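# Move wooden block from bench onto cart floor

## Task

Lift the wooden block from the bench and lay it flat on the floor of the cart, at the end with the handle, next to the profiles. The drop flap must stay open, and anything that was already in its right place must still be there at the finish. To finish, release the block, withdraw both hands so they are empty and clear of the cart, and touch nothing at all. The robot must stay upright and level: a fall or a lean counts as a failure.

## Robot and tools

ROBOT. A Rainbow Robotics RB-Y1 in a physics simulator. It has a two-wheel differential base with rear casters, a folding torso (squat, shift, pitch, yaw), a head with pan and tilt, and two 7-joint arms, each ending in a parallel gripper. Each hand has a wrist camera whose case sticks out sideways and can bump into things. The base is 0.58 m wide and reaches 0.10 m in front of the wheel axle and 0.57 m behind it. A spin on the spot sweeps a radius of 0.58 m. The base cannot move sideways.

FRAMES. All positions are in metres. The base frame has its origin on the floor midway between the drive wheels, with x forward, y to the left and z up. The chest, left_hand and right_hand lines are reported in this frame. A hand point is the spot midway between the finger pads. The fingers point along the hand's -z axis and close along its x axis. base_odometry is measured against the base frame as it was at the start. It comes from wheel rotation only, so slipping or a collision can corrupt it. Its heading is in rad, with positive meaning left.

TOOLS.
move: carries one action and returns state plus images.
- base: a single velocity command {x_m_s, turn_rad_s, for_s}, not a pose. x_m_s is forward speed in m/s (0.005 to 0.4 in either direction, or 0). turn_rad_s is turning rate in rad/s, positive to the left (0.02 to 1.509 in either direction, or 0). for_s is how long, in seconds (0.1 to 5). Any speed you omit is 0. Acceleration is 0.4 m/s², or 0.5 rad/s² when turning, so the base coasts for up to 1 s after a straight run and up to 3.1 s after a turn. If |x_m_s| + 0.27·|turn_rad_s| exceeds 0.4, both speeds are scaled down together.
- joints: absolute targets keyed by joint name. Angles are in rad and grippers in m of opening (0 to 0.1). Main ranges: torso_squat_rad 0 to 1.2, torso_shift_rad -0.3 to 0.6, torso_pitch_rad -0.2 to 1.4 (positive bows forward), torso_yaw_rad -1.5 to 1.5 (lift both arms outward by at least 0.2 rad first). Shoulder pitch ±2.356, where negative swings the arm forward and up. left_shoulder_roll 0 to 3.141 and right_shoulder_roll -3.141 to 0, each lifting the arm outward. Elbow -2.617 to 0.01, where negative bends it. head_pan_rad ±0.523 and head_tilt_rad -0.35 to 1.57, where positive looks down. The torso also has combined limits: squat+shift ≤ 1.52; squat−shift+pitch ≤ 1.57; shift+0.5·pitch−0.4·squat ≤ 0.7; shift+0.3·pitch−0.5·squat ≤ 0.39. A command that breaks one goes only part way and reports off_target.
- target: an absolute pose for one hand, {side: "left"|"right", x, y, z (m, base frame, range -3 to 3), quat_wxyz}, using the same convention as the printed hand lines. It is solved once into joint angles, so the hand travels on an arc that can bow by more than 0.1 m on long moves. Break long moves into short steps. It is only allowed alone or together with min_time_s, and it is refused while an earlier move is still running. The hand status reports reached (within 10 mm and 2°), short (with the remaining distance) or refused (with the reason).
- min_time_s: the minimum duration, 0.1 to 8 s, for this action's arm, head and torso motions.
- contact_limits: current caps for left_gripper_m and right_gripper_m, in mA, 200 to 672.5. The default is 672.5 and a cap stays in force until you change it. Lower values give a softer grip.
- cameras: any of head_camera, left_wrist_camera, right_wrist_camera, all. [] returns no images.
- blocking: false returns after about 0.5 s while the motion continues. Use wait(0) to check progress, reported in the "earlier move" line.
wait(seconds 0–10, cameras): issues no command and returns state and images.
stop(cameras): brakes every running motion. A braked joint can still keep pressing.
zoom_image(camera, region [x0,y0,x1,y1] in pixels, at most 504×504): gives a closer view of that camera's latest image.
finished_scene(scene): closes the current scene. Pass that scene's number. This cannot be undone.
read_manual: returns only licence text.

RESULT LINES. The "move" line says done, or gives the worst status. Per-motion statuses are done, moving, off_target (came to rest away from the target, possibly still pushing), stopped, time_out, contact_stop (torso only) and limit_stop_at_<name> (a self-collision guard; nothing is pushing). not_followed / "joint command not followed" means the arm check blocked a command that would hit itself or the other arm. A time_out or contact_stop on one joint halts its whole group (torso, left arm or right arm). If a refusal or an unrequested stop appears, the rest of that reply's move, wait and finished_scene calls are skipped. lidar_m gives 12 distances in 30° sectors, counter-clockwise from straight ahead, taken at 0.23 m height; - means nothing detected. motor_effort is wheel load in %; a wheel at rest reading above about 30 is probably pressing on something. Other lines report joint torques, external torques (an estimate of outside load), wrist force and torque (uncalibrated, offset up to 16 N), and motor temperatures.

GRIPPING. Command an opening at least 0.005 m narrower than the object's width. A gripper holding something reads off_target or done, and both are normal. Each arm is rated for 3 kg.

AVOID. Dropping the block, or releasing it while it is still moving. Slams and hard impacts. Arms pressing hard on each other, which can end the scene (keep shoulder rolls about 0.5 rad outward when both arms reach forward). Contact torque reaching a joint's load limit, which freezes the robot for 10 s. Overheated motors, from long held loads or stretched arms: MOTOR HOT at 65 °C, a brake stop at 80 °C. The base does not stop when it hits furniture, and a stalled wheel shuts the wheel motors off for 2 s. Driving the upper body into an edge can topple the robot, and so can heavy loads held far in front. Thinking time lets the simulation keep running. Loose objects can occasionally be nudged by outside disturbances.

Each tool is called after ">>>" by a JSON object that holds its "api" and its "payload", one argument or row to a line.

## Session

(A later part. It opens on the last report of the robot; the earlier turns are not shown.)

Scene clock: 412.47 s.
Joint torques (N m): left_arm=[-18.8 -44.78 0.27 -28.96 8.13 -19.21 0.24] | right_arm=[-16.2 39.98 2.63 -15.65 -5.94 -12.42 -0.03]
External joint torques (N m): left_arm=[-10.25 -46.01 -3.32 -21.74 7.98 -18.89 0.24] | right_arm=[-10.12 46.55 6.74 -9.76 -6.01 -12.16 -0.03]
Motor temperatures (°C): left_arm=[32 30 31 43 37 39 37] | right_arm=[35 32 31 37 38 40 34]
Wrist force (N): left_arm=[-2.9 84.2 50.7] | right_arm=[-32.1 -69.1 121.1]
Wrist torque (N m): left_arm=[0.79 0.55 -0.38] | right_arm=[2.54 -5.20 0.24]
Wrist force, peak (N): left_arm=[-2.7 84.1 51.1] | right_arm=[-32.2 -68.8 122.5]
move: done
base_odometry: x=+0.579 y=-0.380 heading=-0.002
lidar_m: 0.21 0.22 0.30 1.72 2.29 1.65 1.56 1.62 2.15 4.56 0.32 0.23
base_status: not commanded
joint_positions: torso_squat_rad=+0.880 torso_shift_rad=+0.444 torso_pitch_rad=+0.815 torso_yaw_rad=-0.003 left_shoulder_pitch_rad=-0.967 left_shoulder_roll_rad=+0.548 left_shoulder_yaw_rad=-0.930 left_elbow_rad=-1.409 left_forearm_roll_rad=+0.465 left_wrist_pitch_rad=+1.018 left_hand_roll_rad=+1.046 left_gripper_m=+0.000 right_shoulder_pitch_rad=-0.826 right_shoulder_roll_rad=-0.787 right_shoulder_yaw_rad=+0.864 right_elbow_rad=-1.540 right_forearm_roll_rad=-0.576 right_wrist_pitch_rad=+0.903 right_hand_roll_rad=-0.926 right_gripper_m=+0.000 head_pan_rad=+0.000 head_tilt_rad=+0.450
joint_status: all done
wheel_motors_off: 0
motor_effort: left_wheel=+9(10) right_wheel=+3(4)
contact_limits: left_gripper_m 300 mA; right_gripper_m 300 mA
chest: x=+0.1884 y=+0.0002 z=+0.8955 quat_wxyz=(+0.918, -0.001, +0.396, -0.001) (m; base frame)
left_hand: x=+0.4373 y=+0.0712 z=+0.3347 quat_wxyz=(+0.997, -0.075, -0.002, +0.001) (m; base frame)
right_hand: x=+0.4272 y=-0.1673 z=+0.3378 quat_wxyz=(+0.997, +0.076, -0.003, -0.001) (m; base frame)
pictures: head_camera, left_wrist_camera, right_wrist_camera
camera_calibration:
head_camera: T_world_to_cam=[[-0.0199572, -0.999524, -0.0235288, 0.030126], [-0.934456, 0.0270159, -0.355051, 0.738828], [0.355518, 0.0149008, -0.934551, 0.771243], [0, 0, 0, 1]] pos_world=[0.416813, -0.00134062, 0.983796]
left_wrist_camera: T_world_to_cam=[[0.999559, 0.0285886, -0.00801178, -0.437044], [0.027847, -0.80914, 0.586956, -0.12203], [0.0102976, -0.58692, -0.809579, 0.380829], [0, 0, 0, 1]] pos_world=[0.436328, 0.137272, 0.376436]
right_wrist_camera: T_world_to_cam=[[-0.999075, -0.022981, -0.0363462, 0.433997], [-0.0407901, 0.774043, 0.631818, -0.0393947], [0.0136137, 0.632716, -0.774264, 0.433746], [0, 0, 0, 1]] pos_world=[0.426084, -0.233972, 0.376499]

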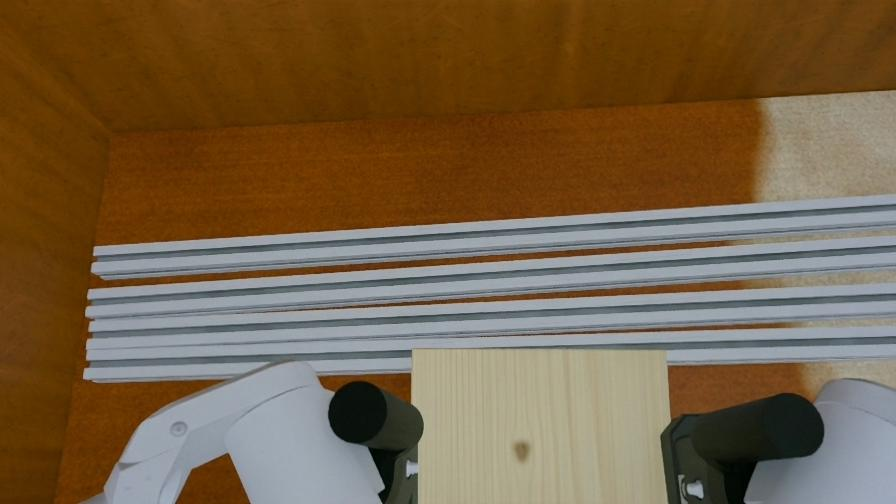

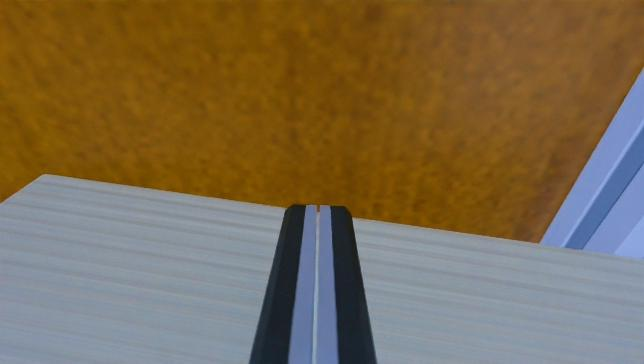

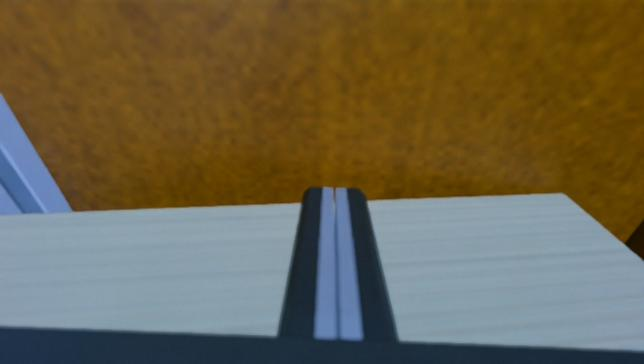

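>>> {"api": "move", "payload": {
  "joints": {"torso_squat_rad":0.80,"torso_shift_rad":0.405},
  "min_time_s": 2,
  "cameras": ["left_wrist_camera"]
}}

>>> {"api": "move", "payload": {
  "target": {"side":"left","x":0.41,"y":0.061,"z":0.382,"quat_wxyz":[0.9964,-0.085,0,0]},
  "cameras": []
}}

>>> {"api": "move", "payload": {
  "target": {"side":"right","x":0.395,"y":-0.157,"z":0.382,"quat_wxyz":[0.9964,0.085,0,0]},
  "cameras": []
}}

>>> {"api": "move", "payload": {
  "target": {"side":"left","x":0.388,"y":0.061,"z":0.382,"quat_wxyz":[0.9964,-0.085,0,0]},
  "cameras": ["left_wrist_camera","right_wrist_camera","head_camera"]
}}

Scene clock: 419.10 s.
Joint torques (N m): left_arm=[-23.44 -39.78 3.73 -35.26 8.61 -16.15 0.19] | right_arm=[-16.97 32.96 0.51 -30.77 -6.52 -10.77 -0.04]
External joint torques (N m): left_arm=[-15.07 -40.95 0.22 -28.04 8.44 -15.84 0.19] | right_arm=[-11.05 39.47 4.53 -24.9 -6.57 -10.52 -0.04]
Motor temperatures (°C): left_arm=[32 31 31 43 37 41 37] | right_arm=[35 33 31 37 38 41 34]
Wrist force (N): left_arm=[2.4 69.5 -19.8] | right_arm=[-2.3 -57.1 3.0]
Wrist torque (N m): left_arm=[1.29 0.01 -0.26] | right_arm=[0.48 -0.08 -0.45]
Wrist force, peak (N): left_arm=[-2.3 84.5 50.5] | right_arm=[-31.6 -69.1 121.8]
move: done
base_odometry: x=+0.579 y=-0.380 heading=-0.002
lidar_m: 0.20 0.22 0.29 1.71 2.30 1.64 1.56 1.62 2.15 4.56 0.32 0.23
base_status: not commanded
joint_positions: torso_squat_rad=+0.800 torso_shift_rad=+0.405 torso_pitch_rad=+0.821 torso_yaw_rad=-0.003 left_shoulder_pitch_rad=-0.966 left_shoulder_roll_rad=+0.547 left_shoulder_yaw_rad=-0.931 left_elbow_rad=-1.407 left_forearm_roll_rad=+0.465 left_wrist_pitch_rad=+1.017 left_hand_roll_rad=+1.046 left_gripper_m=+0.000 right_shoulder_pitch_rad=-0.826 right_shoulder_roll_rad=-0.786 right_shoulder_yaw_rad=+0.865 right_elbow_rad=-1.536 right_forearm_roll_rad=-0.576 right_wrist_pitch_rad=+0.903 right_hand_roll_rad=-0.926 right_gripper_m=+0.000 head_pan_rad=+0.000 head_tilt_rad=+0.450
joint_status: all done
wheel_motors_off: 0
motor_effort: left_wheel=+3(10) right_wheel=-1(5)
contact_limits: left_gripper_m 300 mA; right_gripper_m 300 mA
chest: x=+0.1907 y=+0.0001 z=+0.9396 quat_wxyz=(+0.917, -0.001, +0.399, -0.001) (m; base frame)
left_hand: x=+0.4350 y=+0.0713 z=+0.3768 quat_wxyz=(+0.997, -0.075, +0.001, +0.002) (m; base frame)
right_hand: x=+0.4254 y=-0.1675 z=+0.3795 quat_wxyz=(+0.997, +0.076, +0.001, -0.001) (m; base frame)
pictures: left_wrist_camera
camera_calibration:
left_wrist_camera: T_world_to_cam=[[0.999465, 0.0285618, -0.0159341, -0.431347], [0.0324787, -0.809444, 0.586298, -0.148301], [0.00384794, -0.586501, -0.809939, 0.417891], [0, 0, 0, 1]] pos_world=[0.434325, 0.137372, 0.418542]

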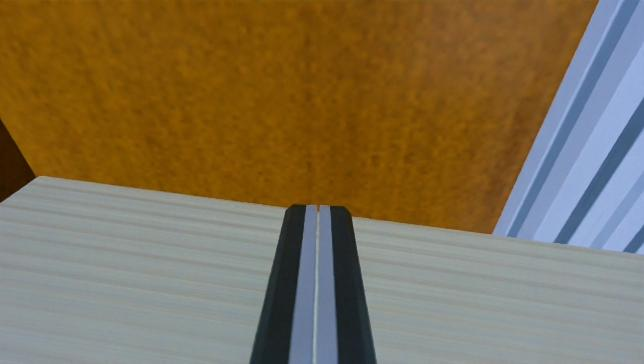

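Scene clock: 421.17 s.
Joint torques (N m): left_arm=[-14.77 -20.76 3.74 -23.07 3.65 -9.06 -0.09] | right_arm=[-15.79 17.02 -2.09 -22.64 -4.58 -7.16 -0.17]
External joint torques (N m): left_arm=[-7.8 -21.94 0.64 -15.77 3.51 -8.78 -0.09] | right_arm=[-9.86 23.41 1.91 -16.72 -4.62 -6.91 -0.17]
Motor temperatures (°C): left_arm=[32 31 31 44 37 41 37] | right_arm=[35 33 31 37 38 41 34]
Wrist force (N): left_arm=[2.0 40.1 -16.9] | right_arm=[-1.7 -30.1 -6.3]
Wrist torque (N m): left_arm=[0.31 0.22 0.37] | right_arm=[-0.82 -0.04 0.20]
Wrist force, peak (N): left_arm=[2.1 69.3 -20.3] | right_arm=[-2.0 -57.2 3.9]
move: short
base_odometry: x=+0.579 y=-0.380 heading=-0.002
lidar_m: 0.20 0.23 0.30 1.71 2.30 1.64 1.56 1.63 2.14 4.55 0.31 0.22
base_status: not commanded
joint_positions: torso_squat_rad=+0.800 torso_shift_rad=+0.405 torso_pitch_rad=+0.821 torso_yaw_rad=-0.002 left_shoulder_pitch_rad=-0.905 left_shoulder_roll_rad=+0.567 left_shoulder_yaw_rad=-0.954 left_elbow_rad=-1.470 left_forearm_roll_rad=+0.401 left_wrist_pitch_rad=+1.032 left_hand_roll_rad=+1.103 left_gripper_m=+0.000 right_shoulder_pitch_rad=-0.826 right_shoulder_roll_rad=-0.782 right_shoulder_yaw_rad=+0.865 right_elbow_rad=-1.538 right_forearm_roll_rad=-0.576 right_wrist_pitch_rad=+0.902 right_hand_roll_rad=-0.926 right_gripper_m=+0.000 head_pan_rad=+0.000 head_tilt_rad=+0.450
joint_status: left_shoulder_roll_rad time_out (moved +0.020 of +0.003); left_elbow_rad time_out (moved -0.063 of -0.081); left_wrist_pitch_rad time_out (moved +0.015 of +0.008); the others done
wheel_motors_off: 0
on_its_own: left_elbow_rad is held at -1.474, not at your -1.489, since a time_out
motor_effort: left_wheel=+4(5) right_wheel=-4(5)
contact_limits: left_gripper_m 300 mA; right_gripper_m 300 mA
chest: x=+0.1907 y=+0.0000 z=+0.9396 quat_wxyz=(+0.917, -0.001, +0.399, -0.001) (m; base frame)
left_hand: x=+0.4087 y=+0.0807 z=+0.3744 quat_wxyz=(+0.998, -0.064, +0.003, +0.004) (m; base frame)
left_hand_status: short (checked arc, planned for 0.3 s): time_out, 21 mm and 2.5 deg off.
right_hand: x=+0.4248 y=-0.1640 z=+0.3800 quat_wxyz=(+0.997, +0.079, +0.001, -0.001) (m; base frame)
pictures: none
No camera images: "cameras" was empty.

not run: a stop that you did not command came earlier in this reply.

not run: a stop that you did not command came earlier in this reply.

>>> {"api": "move", "payload": {
  "target": {"side":"right","x":0.403,"y":-0.15,"z":0.383,"quat_wxyz":[0.9964,0.085,0,0]},
  "cameras": []
}}

>>> {"api": "move", "payload": {
  "target": {"side":"left","x":0.388,"y":0.073,"z":0.381,"quat_wxyz":[0.9964,-0.085,0,0]},
  "cameras": ["left_wrist_camera","right_wrist_camera","head_camera"]
}}

Scene clock: 422.63 s.
Joint torques (N m): left_arm=[-17.53 -29.61 2.71 -27.48 5.09 -11.66 0.06] | right_arm=[-17.38 26.18 -1.75 -30.68 -5.6 -10.34 0.03]
External joint torques (N m): left_arm=[-10.58 -30.85 -0.39 -20.2 4.95 -11.39 0.06] | right_arm=[-12.42 32.09 1.85 -24.51 -5.66 -10.09 0.02]
Motor temperatures (°C): left_arm=[32 31 31 43 37 41 37] | right_arm=[35 33 31 37 38 41 34]
Wrist force (N): left_arm=[1.5 58.1 -10.9] | right_arm=[-0.4 -49.4 -8.6]
Wrist torque (N m): left_arm=[-1.27 0.18 -0.20] | right_arm=[-0.23 0.05 -0.41]
Wrist force, peak (N): left_arm=[0.8 62.1 -10.5] | right_arm=[-2.2 -53.5 -8.6]
move: done
base_odometry: x=+0.579 y=-0.380 heading=-0.002
lidar_m: 0.21 0.22 0.30 1.72 2.30 1.63 1.55 1.62 2.16 4.57 0.33 0.22
base_status: not commanded
joint_positions: torso_squat_rad=+0.800 torso_shift_rad=+0.405 torso_pitch_rad=+0.821 torso_yaw_rad=-0.002 left_shoulder_pitch_rad=-0.905 left_shoulder_roll_rad=+0.569 left_shoulder_yaw_rad=-0.953 left_elbow_rad=-1.469 left_forearm_roll_rad=+0.400 left_wrist_pitch_rad=+1.033 left_hand_roll_rad=+1.103 left_gripper_m=+0.000 right_shoulder_pitch_rad=-0.781 right_shoulder_roll_rad=-0.777 right_shoulder_yaw_rad=+0.879 right_elbow_rad=-1.589 right_forearm_roll_rad=-0.512 right_wrist_pitch_rad=+0.912 right_hand_roll_rad=-0.980 right_gripper_m=+0.000 head_pan_rad=+0.000 head_tilt_rad=+0.450
joint_status: all done
wheel_motors_off: 0
on_its_own: left_elbow_rad is held at -1.474, not at your -1.489, since a time_out
motor_effort: left_wheel=+2(4) right_wheel=-3(5)
contact_limits: left_gripper_m 300 mA; right_gripper_m 300 mA
chest: x=+0.1907 y=+0.0000 z=+0.9397 quat_wxyz=(+0.917, -0.001, +0.399, -0.001) (m; base frame)
left_hand: x=+0.4087 y=+0.0828 z=+0.3738 quat_wxyz=(+0.998, -0.062, +0.004, +0.004) (m; base frame)
right_hand: x=+0.4032 y=-0.1580 z=+0.3807 quat_wxyz=(+0.997, +0.079, +0.003, -0.001) (m; base frame)
right_hand_status: reached (checked arc, planned for 0.3 s): 8 mm and 0.8 deg off.
pictures: none
No camera images: "cameras" was empty.

Scene clock: 424.63 s.
Joint torques (N m): left_arm=[-12.43 -19.2 3.51 -21.94 3.29 -8.74 -0.02] | right_arm=[-15.25 17.76 -1.86 -23.89 -4.5 -7.85 -0.09]
External joint torques (N m): left_arm=[-6.7 -20.7 0.73 -14.57 3.14 -8.46 -0.02] | right_arm=[-10.27 23.59 1.73 -17.69 -4.55 -7.59 -0.09]
Motor temperatures (°C): left_arm=[32 31 31 44 37 41 37] | right_arm=[35 33 31 38 38 41 34]
Wrist force (N): left_arm=[1.4 39.3 -14.2] | right_arm=[-1.7 -29.6 -10.0]
Wrist torque (N m): left_arm=[0.22 0.14 0.35] | right_arm=[-1.50 -0.02 0.20]
Wrist force, peak (N): left_arm=[5.7 67.3 -19.4] | right_arm=[-3.9 -57.5 4.1]
move: short
base_odometry: x=+0.579 y=-0.380 heading=-0.002
lidar_m: 0.21 0.22 0.29 1.70 2.30 1.63 1.56 1.62 2.17 4.56 0.32 0.23
base_status: not commanded
joint_positions: torso_squat_rad=+0.800 torso_shift_rad=+0.405 torso_pitch_rad=+0.821 torso_yaw_rad=-0.002 left_shoulder_pitch_rad=-0.849 left_shoulder_roll_rad=+0.600 left_shoulder_yaw_rad=-0.968 left_elbow_rad=-1.530 left_forearm_roll_rad=+0.367 left_wrist_pitch_rad=+1.017 left_hand_roll_rad=+1.129 left_gripper_m=+0.000 right_shoulder_pitch_rad=-0.782 right_shoulder_roll_rad=-0.774 right_shoulder_yaw_rad=+0.879 right_elbow_rad=-1.591 right_forearm_roll_rad=-0.512 right_wrist_pitch_rad=+0.912 right_hand_roll_rad=-0.980 right_gripper_m=+0.000 head_pan_rad=+0.000 head_tilt_rad=+0.450
joint_status: left_shoulder_roll_rad time_out (moved +0.031 of +0.015); left_elbow_rad time_out (moved -0.061 of -0.074); left_wrist_pitch_rad time_out (moved -0.015 of -0.022); the others done
wheel_motors_off: 0
on_its_own: left_elbow_rad is held at -1.533, not at your -1.543, since a time_out
motor_effort: left_wheel=+4(4) right_wheel=-3(4)
contact_limits: left_gripper_m 300 mA; right_gripper_m 300 mA
chest: x=+0.1907 y=+0.0000 z=+0.9397 quat_wxyz=(+0.917, -0.001, +0.399, -0.001) (m; base frame)
left_hand: x=+0.3873 y=+0.0892 z=+0.3745 quat_wxyz=(+0.998, -0.067, +0.005, +0.002) (m; base frame)
left_hand_status: short (checked arc, planned for 0.3 s): time_out, 17 mm and 2.1 deg off.
right_hand: x=+0.4033 y=-0.1558 z=+0.3813 quat_wxyz=(+0.997, +0.081, +0.003, -0.001) (m; base frame)
pictures: head_camera, left_wrist_camera, right_wrist_camera
camera_calibration:
head_camera: T_world_to_cam=[[-0.0198972, -0.999515, -0.0239738, 0.0314178], [-0.93659, 0.0270246, -0.349382, 0.751643], [0.349861, 0.0155019, -0.936674, 0.814856], [0, 0, 0, 1]] pos_world=[0.419521, -0.00154211, 1.02662]
left_wrist_camera: T_world_to_cam=[[0.999298, 0.0297621, -0.0227373, -0.381767], [0.0374233, -0.817829, 0.574243, -0.127595], [-0.00150455, -0.574691, -0.818369, 0.430783], [0, 0, 0, 1]] pos_world=[0.386922, 0.154578, 0.417129]
right_wrist_camera: T_world_to_cam=[[-0.999426, -0.0226286, -0.0251939, 0.407928], [-0.033511, 0.768035, 0.639531, -0.083606], [0.00487808, 0.640008, -0.768353, 0.462921], [0, 0, 0, 1]] pos_world=[0.402634, -0.22283, 0.419432]

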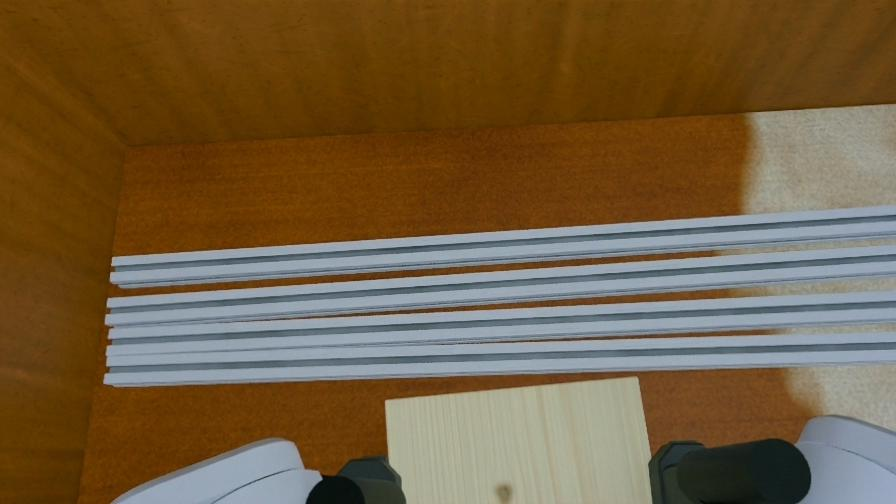

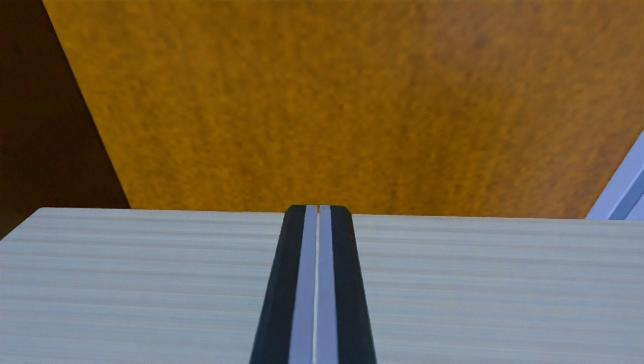

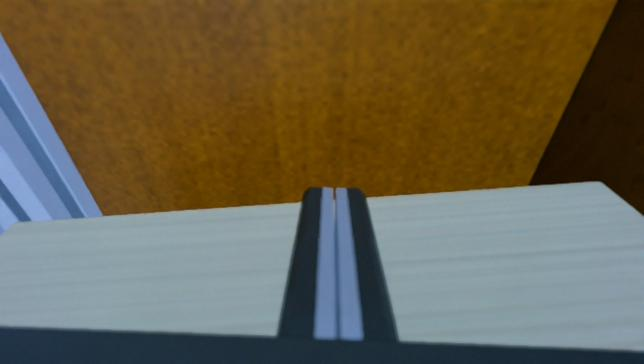

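>>> {"api": "move", "payload": {
  "target": {"side":"right","x":0.39,"y":-0.143,"z":0.384,"quat_wxyz":[0.9964,0.085,0,0]},
  "cameras": ["left_wrist_camera","right_wrist_camera"]
}}

Scene clock: 427.20 s.
Joint torques (N m): left_arm=[-14.2 -26.57 1.71 -26.46 4.86 -11.09 -0.09] | right_arm=[-16.33 24.06 -2.26 -28.97 -5.04 -10.43 -0.18]
External joint torques (N m): left_arm=[-8.48 -28.11 -1.07 -19.12 4.72 -10.81 -0.09] | right_arm=[-11.96 29.47 1.02 -22.58 -5.1 -10.17 -0.19]
Motor temperatures (°C): left_arm=[32 30 31 44 37 40 37] | right_arm=[35 33 31 38 38 41 34]
Wrist force (N): left_arm=[4.4 52.5 -11.0] | right_arm=[-2.8 -43.6 -8.9]
Wrist torque (N m): left_arm=[-0.42 0.33 0.10] | right_arm=[-1.15 -0.02 0.29]
Wrist force, peak (N): left_arm=[2.3 56.5 -11.3] | right_arm=[-4.0 -44.7 -11.6]
move: done
base_odometry: x=+0.579 y=-0.380 heading=-0.002
lidar_m: 0.20 0.21 0.29 1.70 2.31 1.63 1.55 1.62 2.17 4.57 0.32 0.23
base_status: not commanded
joint_positions: torso_squat_rad=+0.800 torso_shift_rad=+0.405 torso_pitch_rad=+0.821 torso_yaw_rad=-0.003 left_shoulder_pitch_rad=-0.848 left_shoulder_roll_rad=+0.602 left_shoulder_yaw_rad=-0.967 left_elbow_rad=-1.529 left_forearm_roll_rad=+0.367 left_wrist_pitch_rad=+1.018 left_hand_roll_rad=+1.129 left_gripper_m=+0.000 right_shoulder_pitch_rad=-0.753 right_shoulder_roll_rad=-0.763 right_shoulder_yaw_rad=+0.888 right_elbow_rad=-1.623 right_forearm_roll_rad=-0.458 right_wrist_pitch_rad=+0.927 right_hand_roll_rad=-1.019 right_gripper_m=+0.000 head_pan_rad=+0.000 head_tilt_rad=+0.450
joint_status: all done
wheel_motors_off: 0
on_its_own: left_elbow_rad is held at -1.533, not at your -1.543, since a time_out
motor_effort: left_wheel=+2(4) right_wheel=-3(5)
contact_limits: left_gripper_m 300 mA; right_gripper_m 300 mA
chest: x=+0.1906 y=+0.0000 z=+0.9397 quat_wxyz=(+0.917, -0.001, +0.399, -0.001) (m; base frame)
left_hand: x=+0.3875 y=+0.0910 z=+0.3740 quat_wxyz=(+0.998, -0.066, +0.005, +0.003) (m; base frame)
right_hand: x=+0.3896 y=-0.1505 z=+0.3820 quat_wxyz=(+0.997, +0.079, +0.002, -0.001) (m; base frame)
right_hand_status: reached (checked arc, planned for 0.2 s): 8 mm and 0.8 deg off.
pictures: left_wrist_camera, right_wrist_camera
camera_calibration:
left_wrist_camera: T_world_to_cam=[[0.99928, 0.0304832, -0.022592, -0.382089], [0.0379261, -0.819902, 0.571246, -0.124711], [-0.00110981, -0.571691, -0.820468, 0.431846], [0, 0, 0, 1]] pos_world=[0.387023, 0.156279, 0.416924]
right_wrist_camera: T_world_to_cam=[[-0.999395, -0.0229439, -0.0261221, 0.394701], [-0.0343184, 0.77139, 0.635437, -0.086222], [0.0055709, 0.635949, -0.771711, 0.460446], [0, 0, 0, 1]] pos_world=[0.388938, -0.217254, 0.420431]

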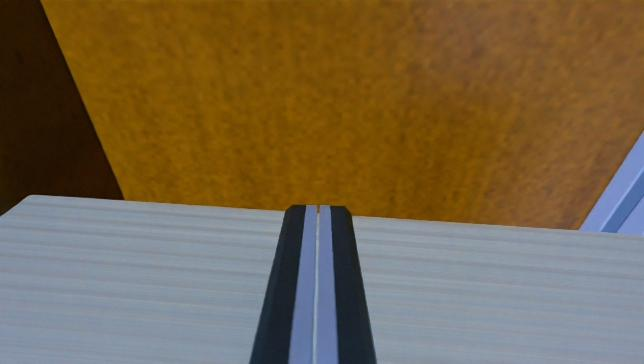

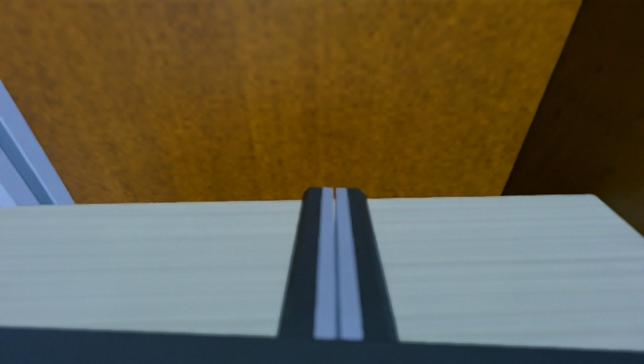

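>>> {"api": "move", "payload": {
  "target": {"side":"right","x":0.392,"y":-0.141,"z":0.366,"quat_wxyz":[0.9964,0.085,0,0]},
  "cameras": []
}}

>>> {"api": "move", "payload": {
  "target": {"side":"left","x":0.391,"y":0.082,"z":0.358,"quat_wxyz":[0.9964,-0.085,0,0]},
  "cameras": []
}}

>>> {"api": "move", "payload": {
  "target": {"side":"right","x":0.392,"y":-0.141,"z":0.348,"quat_wxyz":[0.9964,0.085,0,0]},
  "cameras": []
}}

>>> {"api": "move", "payload": {
  "target": {"side":"left","x":0.391,"y":0.082,"z":0.343,"quat_wxyz":[0.9964,-0.085,0,0]},
  "cameras": ["left_wrist_camera","right_wrist_camera","head_camera"]
}}

Scene clock: 432.03 s.
Joint torques (N m): left_arm=[-17.27 -32.4 1.47 -31.9 6.2 -14.13 -0.12] | right_arm=[-15.38 27.82 0.63 -28.33 -5.23 -9.81 -0.12]
External joint torques (N m): left_arm=[-11.57 -33.98 -1.31 -24.57 6.06 -13.86 -0.12] | right_arm=[-10.83 32.87 3.74 -22.21 -5.29 -9.55 -0.12]
Motor temperatures (°C): left_arm=[32 30 31 44 37 40 37] | right_arm=[34 33 31 38 37 42 34]
Wrist force (N): left_arm=[3.7 60.5 -18.6] | right_arm=[-1.2 -49.5 -0.2]
Wrist torque (N m): left_arm=[1.08 0.12 0.14] | right_arm=[0.44 0.01 0.23]
Wrist force, peak (N): left_arm=[3.5 65.0 -18.6] | right_arm=[-4.3 -53.0 -6.6]
move: done
base_odometry: x=+0.579 y=-0.380 heading=-0.002
lidar_m: 0.21 0.22 0.30 1.71 2.31 1.63 1.55 1.62 2.18 4.56 0.33 0.22
base_status: not commanded
joint_positions: torso_squat_rad=+0.800 torso_shift_rad=+0.405 torso_pitch_rad=+0.821 torso_yaw_rad=-0.002 left_shoulder_pitch_rad=-0.847 left_shoulder_roll_rad=+0.603 left_shoulder_yaw_rad=-0.967 left_elbow_rad=-1.527 left_forearm_roll_rad=+0.366 left_wrist_pitch_rad=+1.019 left_hand_roll_rad=+1.129 left_gripper_m=+0.000 right_shoulder_pitch_rad=-0.773 right_shoulder_roll_rad=-0.718 right_shoulder_yaw_rad=+0.896 right_elbow_rad=-1.518 right_forearm_roll_rad=-0.458 right_wrist_pitch_rad=+0.877 right_hand_roll_rad=-0.990 right_gripper_m=+0.000 head_pan_rad=+0.000 head_tilt_rad=+0.450
joint_status: all done
wheel_motors_off: 0
on_its_own: left_elbow_rad is held at -1.533, not at your -1.543, since a time_out
motor_effort: left_wheel=+2(3) right_wheel=-5(9)
contact_limits: left_gripper_m 300 mA; right_gripper_m 300 mA
chest: x=+0.1906 y=+0.0000 z=+0.9397 quat_wxyz=(+0.917, -0.001, +0.399, -0.001) (m; base frame)
left_hand: x=+0.3873 y=+0.0927 z=+0.3734 quat_wxyz=(+0.998, -0.064, +0.005, +0.003) (m; base frame)
right_hand: x=+0.3916 y=-0.1492 z=+0.3641 quat_wxyz=(+0.997, +0.077, +0.001, -0.001) (m; base frame)
right_hand_status: reached (checked arc, planned for 0.4 s): 8 mm and 0.9 deg off.
pictures: none
No camera images: "cameras" was empty.

Scene clock: 432.73 s.
Joint torques (N m): left_arm=[-18.05 -31.8 1.4 -30.76 5.96 -13.39 -0.01] | right_arm=[-14.23 27.21 0.27 -29.8 -5.63 -10.65 -0.25]
External joint torques (N m): left_arm=[-12.24 -33.25 -1.26 -23.75 5.82 -13.07 -0.01] | right_arm=[-9.67 32.25 3.38 -23.69 -5.7 -10.4 -0.25]
Motor temperatures (°C): left_arm=[32 30 31 44 37 40 37] | right_arm=[34 33 31 38 37 42 34]
Wrist force (N): left_arm=[2.6 58.9 -14.0] | right_arm=[0.8 -47.6 -4.3]
Wrist torque (N m): left_arm=[0.83 0.11 -0.10] | right_arm=[-1.29 0.05 -0.02]
Wrist force, peak (N): left_arm=[3.9 71.5 -18.7] | right_arm=[-2.0 -60.9 2.8]
move: done
base_odometry: x=+0.579 y=-0.380 heading=-0.002
lidar_m: 0.21 0.21 0.30 1.70 2.30 1.63 1.54 1.60 2.13 4.58 0.33 0.23
base_status: not commanded
joint_positions: torso_squat_rad=+0.800 torso_shift_rad=+0.405 torso_pitch_rad=+0.821 torso_yaw_rad=-0.002 left_shoulder_pitch_rad=-0.857 left_shoulder_roll_rad=+0.572 left_shoulder_yaw_rad=-0.968 left_elbow_rad=-1.419 left_forearm_roll_rad=+0.381 left_wrist_pitch_rad=+0.921 left_hand_roll_rad=+1.086 left_gripper_m=+0.000 right_shoulder_pitch_rad=-0.773 right_shoulder_roll_rad=-0.718 right_shoulder_yaw_rad=+0.897 right_elbow_rad=-1.518 right_forearm_roll_rad=-0.458 right_wrist_pitch_rad=+0.877 right_hand_roll_rad=-0.990 right_gripper_m=+0.000 head_pan_rad=+0.000 head_tilt_rad=+0.450
joint_status: all done
wheel_motors_off: 0
motor_effort: left_wheel=+1(3) right_wheel=-3(7)
contact_limits: left_gripper_m 300 mA; right_gripper_m 300 mA
chest: x=+0.1906 y=+0.0000 z=+0.9397 quat_wxyz=(+0.917, -0.001, +0.399, -0.001) (m; base frame)
left_hand: x=+0.3905 y=+0.0906 z=+0.3555 quat_wxyz=(+0.997, -0.076, +0.001, +0.001) (m; base frame)
left_hand_status: reached (checked arc, planned for 0.4 s): 9 mm and 1.0 deg off.
right_hand: x=+0.3916 y=-0.1492 z=+0.3641 quat_wxyz=(+0.997, +0.077, +0.001, -0.001) (m; base frame)
pictures: none
No camera images: "cameras" was empty.

Scene clock: 433.43 s.
Joint torques (N m): left_arm=[-18.15 -34.79 1.72 -33.48 6.53 -14.54 -0.12] | right_arm=[-14.19 31.57 2.16 -28.86 -5.65 -9.78 0]
External joint torques (N m): left_arm=[-12.35 -36.26 -0.94 -26.49 6.38 -14.23 -0.12] | right_arm=[-9.51 36.34 5.07 -23.09 -5.71 -9.53 0]
Motor temperatures (°C): left_arm=[32 30 31 44 37 40 37] | right_arm=[34 33 31 38 37 42 34]
Wrist force (N): left_arm=[2.6 63.1 -18.1] | right_arm=[0.3 -51.6 0.5]
Wrist torque (N m): left_arm=[1.17 0.08 0.00] | right_arm=[0.50 0.01 -0.01]
Wrist force, peak (N): left_arm=[2.6 70.9 -17.0] | right_arm=[-1.9 -56.5 -1.4]
move: done
base_odometry: x=+0.579 y=-0.380 heading=-0.002
lidar_m: 0.20 0.21 0.30 1.71 2.31 1.64 1.56 1.62 2.16 4.56 0.33 0.22
base_status: not commanded
joint_positions: torso_squat_rad=+0.800 torso_shift_rad=+0.405 torso_pitch_rad=+0.821 torso_yaw_rad=-0.002 left_shoulder_pitch_rad=-0.857 left_shoulder_roll_rad=+0.572 left_shoulder_yaw_rad=-0.968 left_elbow_rad=-1.418 left_forearm_roll_rad=+0.381 left_wrist_pitch_rad=+0.922 left_hand_roll_rad=+1.086 left_gripper_m=+0.000 right_shoulder_pitch_rad=-0.790 right_shoulder_roll_rad=-0.675 right_shoulder_yaw_rad=+0.904 right_elbow_rad=-1.409 right_forearm_roll_rad=-0.467 right_wrist_pitch_rad=+0.817 right_hand_roll_rad=-0.955 right_gripper_m=+0.000 head_pan_rad=+0.000 head_tilt_rad=+0.450
joint_status: all done
wheel_motors_off: 0
motor_effort: left_wheel=+1(2) right_wheel=-4(7)
contact_limits: left_gripper_m 300 mA; right_gripper_m 300 mA
chest: x=+0.1906 y=+0.0001 z=+0.9397 quat_wxyz=(+0.917, -0.001, +0.399, -0.001) (m; base frame)
left_hand: x=+0.3904 y=+0.0915 z=+0.3552 quat_wxyz=(+0.997, -0.075, +0.001, +0.001) (m; base frame)
right_hand: x=+0.3919 y=-0.1500 z=+0.3462 quat_wxyz=(+0.997, +0.076, +0.001, -0.001) (m; base frame)
right_hand_status: reached (checked arc, planned for 0.4 s): 9 mm and 1.0 deg off.
pictures: none
No camera images: "cameras" was empty.

Scene clock: 434.13 s.
Joint torques (N m): left_arm=[-18.15 -32.9 1.55 -31.93 6.11 -13.27 -0.13] | right_arm=[-13.4 27.34 1.47 -26.81 -5.13 -8.84 0.01]
External joint torques (N m): left_arm=[-12.25 -34.09 -0.94 -25.25 5.96 -12.95 -0.12] | right_arm=[-8.71 32.08 4.38 -21.03 -5.18 -8.59 0.01]
Motor temperatures (°C): left_arm=[32 30 31 44 37 40 37] | right_arm=[34 33 31 38 37 42 34]
Wrist force (N): left_arm=[3.5 59.5 -19.2] | right_arm=[1.3 -45.8 1.8]
Wrist torque (N m): left_arm=[0.82 0.08 -0.02] | right_arm=[0.15 -0.05 0.02]
Wrist force, peak (N): left_arm=[5.6 72.1 -17.1] | right_arm=[0.3 -60.1 3.5]
move: done
base_odometry: x=+0.579 y=-0.380 heading=-0.002
lidar_m: 0.21 0.22 0.31 1.70 2.31 1.63 1.55 1.61 2.15 4.56 0.33 0.22
base_status: not commanded
joint_positions: torso_squat_rad=+0.800 torso_shift_rad=+0.405 torso_pitch_rad=+0.821 torso_yaw_rad=-0.003 left_shoulder_pitch_rad=-0.870 left_shoulder_roll_rad=+0.537 left_shoulder_yaw_rad=-0.971 left_elbow_rad=-1.322 left_forearm_roll_rad=+0.388 left_wrist_pitch_rad=+0.864 left_hand_roll_rad=+1.060 left_gripper_m=+0.000 right_shoulder_pitch_rad=-0.790 right_shoulder_roll_rad=-0.674 right_shoulder_yaw_rad=+0.904 right_elbow_rad=-1.410 right_forearm_roll_rad=-0.467 right_wrist_pitch_rad=+0.817 right_hand_roll_rad=-0.955 right_gripper_m=+0.000 head_pan_rad=+0.000 head_tilt_rad=+0.450
joint_status: all done
wheel_motors_off: 0
motor_effort: left_wheel=+1(3) right_wheel=-5(6)
contact_limits: left_gripper_m 300 mA; right_gripper_m 300 mA
chest: x=+0.1906 y=+0.0000 z=+0.9397 quat_wxyz=(+0.917, -0.001, +0.399, -0.001) (m; base frame)
left_hand: x=+0.3903 y=+0.0911 z=+0.3403 quat_wxyz=(+0.997, -0.076, +0.001, +0.001) (m; base frame)
left_hand_status: reached (checked arc, planned for 0.3 s): 10 mm and 1.0 deg off.
right_hand: x=+0.3918 y=-0.1491 z=+0.3464 quat_wxyz=(+0.997, +0.077, +0.001, -0.001) (m; base frame)
pictures: head_camera, left_wrist_camera, right_wrist_camera
camera_calibration:
head_camera: T_world_to_cam=[[-0.0198948, -0.999514, -0.0239786, 0.0314218], [-0.936546, 0.0270261, -0.349502, 0.751747], [0.34998, 0.0155038, -0.936629, 0.814759], [0, 0, 0, 1]] pos_world=[0.419521, -0.00154211, 1.02662]
left_wrist_camera: T_world_to_cam=[[0.999514, 0.0271384, -0.0153527, -0.387939], [0.0309758, -0.807978, 0.588398, -0.109676], [0.00356353, -0.588588, -0.808425, 0.399873], [0, 0, 0, 1]] pos_world=[0.389723, 0.157272, 0.381845]
right_wrist_camera: T_world_to_cam=[[-0.999316, -0.0229709, -0.0289843, 0.396885], [-0.0361393, 0.772992, 0.633385, -0.0628771], [0.00785518, 0.634, -0.773293, 0.431522], [0, 0, 0, 1]] pos_world=[0.390951, -0.215864, 0.385022]

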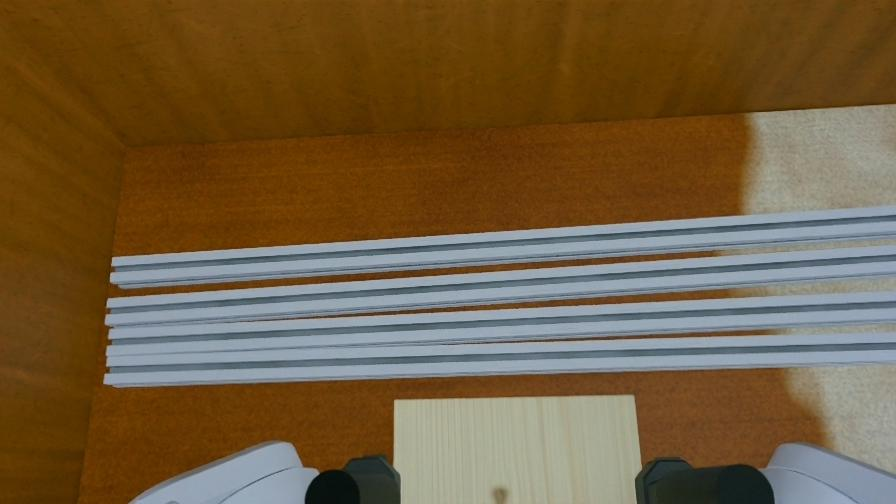

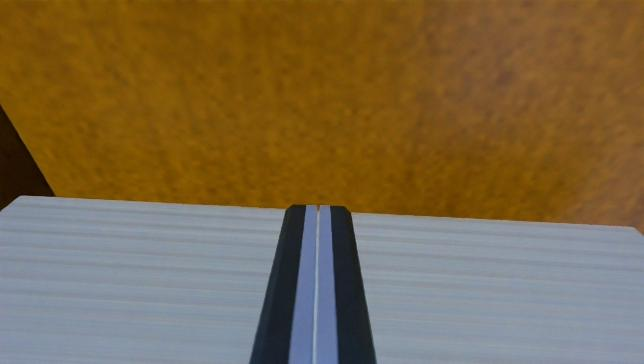

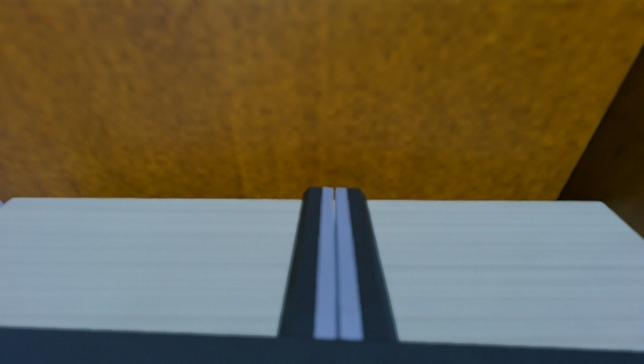

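>>> {"api": "move", "payload": {
  "target": {"side":"right","x":0.392,"y":-0.141,"z":0.334,"quat_wxyz":[0.9964,0.085,0,0]},
  "cameras": []
}}

>>> {"api": "move", "payload": {
  "target": {"side":"left","x":0.391,"y":0.082,"z":0.331,"quat_wxyz":[0.9964,-0.085,0,0]},
  "cameras": []
}}

>>> {"api": "move", "payload": {
  "target": {"side":"right","x":0.392,"y":-0.141,"z":0.326,"quat_wxyz":[0.9964,0.085,0,0]},
  "cameras": ["left_wrist_camera","right_wrist_camera","head_camera"]
}}

Scene clock: 436.40 s.
Joint torques (N m): left_arm=[-18.03 -34.8 1.41 -32.87 6.3 -13.78 -0.11] | right_arm=[-13.77 31.59 2.36 -28.02 -5.54 -9.15 0.03]
External joint torques (N m): left_arm=[-12.13 -36.01 -1.08 -26.19 6.16 -13.46 -0.11] | right_arm=[-8.96 36.09 5.09 -22.56 -5.59 -8.91 0.02]
Motor temperatures (°C): left_arm=[32 30 31 44 37 40 37] | right_arm=[34 33 31 38 37 42 34]
Wrist force (N): left_arm=[2.7 61.0 -17.6] | right_arm=[0.9 -49.1 0.6]
Wrist torque (N m): left_arm=[1.12 0.04 0.05] | right_arm=[0.41 0.06 -0.01]
Wrist force, peak (N): left_arm=[2.9 68.6 -20.2] | right_arm=[-1.8 -55.1 4.7]
move: done
base_odometry: x=+0.579 y=-0.380 heading=-0.002
lidar_m: 0.20 0.22 0.30 1.70 2.30 1.64 1.55 1.62 2.15 4.57 0.32 0.22
base_status: not commanded
joint_positions: torso_squat_rad=+0.800 torso_shift_rad=+0.405 torso_pitch_rad=+0.820 torso_yaw_rad=-0.002 left_shoulder_pitch_rad=-0.870 left_shoulder_roll_rad=+0.537 left_shoulder_yaw_rad=-0.971 left_elbow_rad=-1.322 left_forearm_roll_rad=+0.388 left_wrist_pitch_rad=+0.864 left_hand_roll_rad=+1.060 left_gripper_m=+0.000 right_shoulder_pitch_rad=-0.807 right_shoulder_roll_rad=-0.639 right_shoulder_yaw_rad=+0.910 right_elbow_rad=-1.317 right_forearm_roll_rad=-0.480 right_wrist_pitch_rad=+0.767 right_hand_roll_rad=-0.923 right_gripper_m=+0.000 head_pan_rad=+0.000 head_tilt_rad=+0.450
joint_status: all done
wheel_motors_off: 0
motor_effort: left_wheel=+2(2) right_wheel=-3(7)
contact_limits: left_gripper_m 300 mA; right_gripper_m 300 mA
chest: x=+0.1906 y=+0.0001 z=+0.9397 quat_wxyz=(+0.917, -0.001, +0.399, -0.001) (m; base frame)
left_hand: x=+0.3904 y=+0.0915 z=+0.3402 quat_wxyz=(+0.997, -0.076, +0.001, +0.001) (m; base frame)
right_hand: x=+0.3920 y=-0.1500 z=+0.3323 quat_wxyz=(+0.997, +0.077, +0.001, -0.001) (m; base frame)
right_hand_status: reached (checked arc, planned for 0.3 s): 9 mm and 1.0 deg off.
pictures: none
No camera images: "cameras" was empty.

Scene clock: 437.07 s.
Joint torques (N m): left_arm=[-18.09 -33.5 1.58 -31.27 6.06 -12.84 -0.13] | right_arm=[-13.65 28.37 1.48 -26.54 -5.06 -8.53 0.11]
External joint torques (N m): left_arm=[-12.09 -34.47 -0.77 -24.87 5.92 -12.53 -0.13] | right_arm=[-8.84 32.85 4.21 -21.07 -5.11 -8.28 0.11]
Motor temperatures (°C): left_arm=[32 30 31 44 37 40 37] | right_arm=[34 33 31 38 37 42 34]
Wrist force (N): left_arm=[3.2 58.4 -19.6] | right_arm=[1.5 -44.3 1.3]
Wrist torque (N m): left_arm=[0.91 0.02 0.00] | right_arm=[0.19 -0.02 -0.02]
Wrist force, peak (N): left_arm=[3.7 70.8 -16.9] | right_arm=[0.8 -57.2 2.0]
move: done
base_odometry: x=+0.579 y=-0.380 heading=-0.002
lidar_m: 0.21 0.22 0.28 1.70 2.31 1.65 1.55 1.62 2.15 4.58 0.32 0.22
base_status: not commanded
joint_positions: torso_squat_rad=+0.800 torso_shift_rad=+0.405 torso_pitch_rad=+0.821 torso_yaw_rad=-0.003 left_shoulder_pitch_rad=-0.882 left_shoulder_roll_rad=+0.506 left_shoulder_yaw_rad=-0.974 left_elbow_rad=-1.239 left_forearm_roll_rad=+0.397 left_wrist_pitch_rad=+0.816 left_hand_roll_rad=+1.037 left_gripper_m=+0.000 right_shoulder_pitch_rad=-0.807 right_shoulder_roll_rad=-0.638 right_shoulder_yaw_rad=+0.910 right_elbow_rad=-1.317 right_forearm_roll_rad=-0.480 right_wrist_pitch_rad=+0.767 right_hand_roll_rad=-0.923 right_gripper_m=+0.000 head_pan_rad=+0.000 head_tilt_rad=+0.450
joint_status: all done
wheel_motors_off: 0
motor_effort: left_wheel=+1(3) right_wheel=-4(7)
contact_limits: left_gripper_m 300 mA; right_gripper_m 300 mA
chest: x=+0.1906 y=+0.0001 z=+0.9397 quat_wxyz=(+0.917, -0.001, +0.399, -0.001) (m; base frame)
left_hand: x=+0.3903 y=+0.0912 z=+0.3284 quat_wxyz=(+0.997, -0.076, +0.001, +0.001) (m; base frame)
left_hand_status: reached (checked arc, planned for 0.3 s): 10 mm and 1.0 deg off.
right_hand: x=+0.3918 y=-0.1493 z=+0.3324 quat_wxyz=(+0.997, +0.077, +0.001, -0.001) (m; base frame)
pictures: none
No camera images: "cameras" was empty.

Scene clock: 437.67 s.
Joint torques (N m): left_arm=[-17.35 -34.98 1.39 -32.06 6.37 -13.09 -0.1] | right_arm=[-10.12 32.43 3.62 -23.25 -5.31 -7.92 0.02]
External joint torques (N m): left_arm=[-11.33 -35.97 -0.97 -25.67 6.23 -12.78 -0.1] | right_arm=[-5.18 36.77 6.27 -17.97 -5.36 -7.67 0.02]
Motor temperatures (°C): left_arm=[32 30 31 44 37 40 37] | right_arm=[34 33 31 38 37 42 34]
Wrist force (N): left_arm=[4.0 60.0 -18.9] | right_arm=[1.2 -46.0 25.2]
Wrist torque (N m): left_arm=[1.07 0.03 0.06] | right_arm=[0.70 0.06 0.00]
Wrist force, peak (N): left_arm=[2.5 63.4 -20.4] | right_arm=[-4.4 -49.7 30.6]
move: done
base_odometry: x=+0.579 y=-0.380 heading=-0.002
lidar_m: 0.20 0.21 0.30 1.71 2.31 1.63 1.55 1.62 2.16 4.56 0.32 0.22
base_status: not commanded
joint_positions: torso_squat_rad=+0.800 torso_shift_rad=+0.405 torso_pitch_rad=+0.820 torso_yaw_rad=-0.003 left_shoulder_pitch_rad=-0.882 left_shoulder_roll_rad=+0.507 left_shoulder_yaw_rad=-0.974 left_elbow_rad=-1.239 left_forearm_roll_rad=+0.397 left_wrist_pitch_rad=+0.816 left_hand_roll_rad=+1.037 left_gripper_m=+0.000 right_shoulder_pitch_rad=-0.819 right_shoulder_roll_rad=-0.617 right_shoulder_yaw_rad=+0.913 right_elbow_rad=-1.261 right_forearm_roll_rad=-0.490 right_wrist_pitch_rad=+0.737 right_hand_roll_rad=-0.904 right_gripper_m=+0.000 head_pan_rad=+0.000 head_tilt_rad=+0.450
joint_status: all done
wheel_motors_off: 0
motor_effort: left_wheel=+1(2) right_wheel=-6(10)
contact_limits: left_gripper_m 300 mA; right_gripper_m 300 mA
chest: x=+0.1904 y=+0.0001 z=+0.9398 quat_wxyz=(+0.917, -0.001, +0.399, -0.001) (m; base frame)
left_hand: x=+0.3906 y=+0.0915 z=+0.3285 quat_wxyz=(+0.997, -0.076, +0.001, +0.001) (m; base frame)
right_hand: x=+0.3929 y=-0.1496 z=+0.3249 quat_wxyz=(+0.997, +0.077, +0.000, -0.001) (m; base frame)
right_hand_status: reached (checked arc, planned for 0.3 s): 9 mm and 0.9 deg off.
pictures: head_camera, left_wrist_camera, right_wrist_camera
camera_calibration:
head_camera: T_world_to_cam=[[-0.0199155, -0.999516, -0.0238918, 0.0314426], [-0.936368, 0.0270229, -0.349977, 0.751981], [0.350454, 0.0154015, -0.936453, 0.814764], [0, 0, 0, 1]] pos_world=[0.41922, -0.00144186, 1.02692]
left_wrist_camera: T_world_to_cam=[[0.999527, 0.0270418, -0.014644, -0.388684], [0.030482, -0.808194, 0.588127, -0.102091], [0.00406885, -0.588295, -0.808636, 0.390402], [0, 0, 0, 1]] pos_world=[0.390023, 0.157672, 0.370044]
right_wrist_camera: T_world_to_cam=[[-0.999257, -0.0228979, -0.0309861, 0.397981], [-0.0373534, 0.772868, 0.633467, -0.0484909], [0.0094431, 0.634154, -0.773149, 0.414495], [0, 0, 0, 1]] pos_world=[0.39196, -0.216263, 0.363515]

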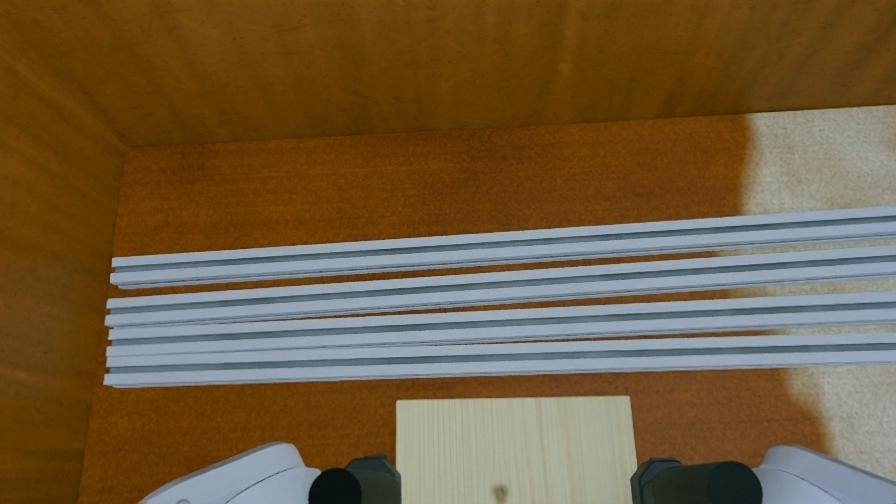

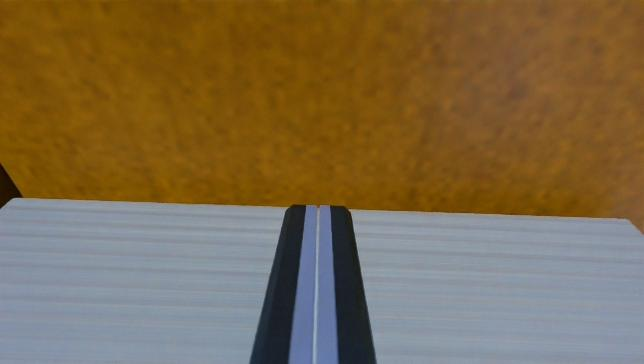

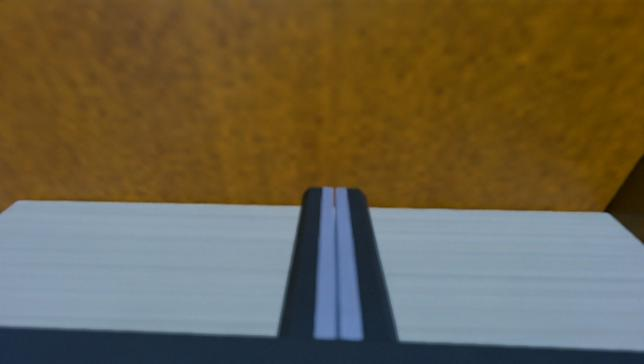

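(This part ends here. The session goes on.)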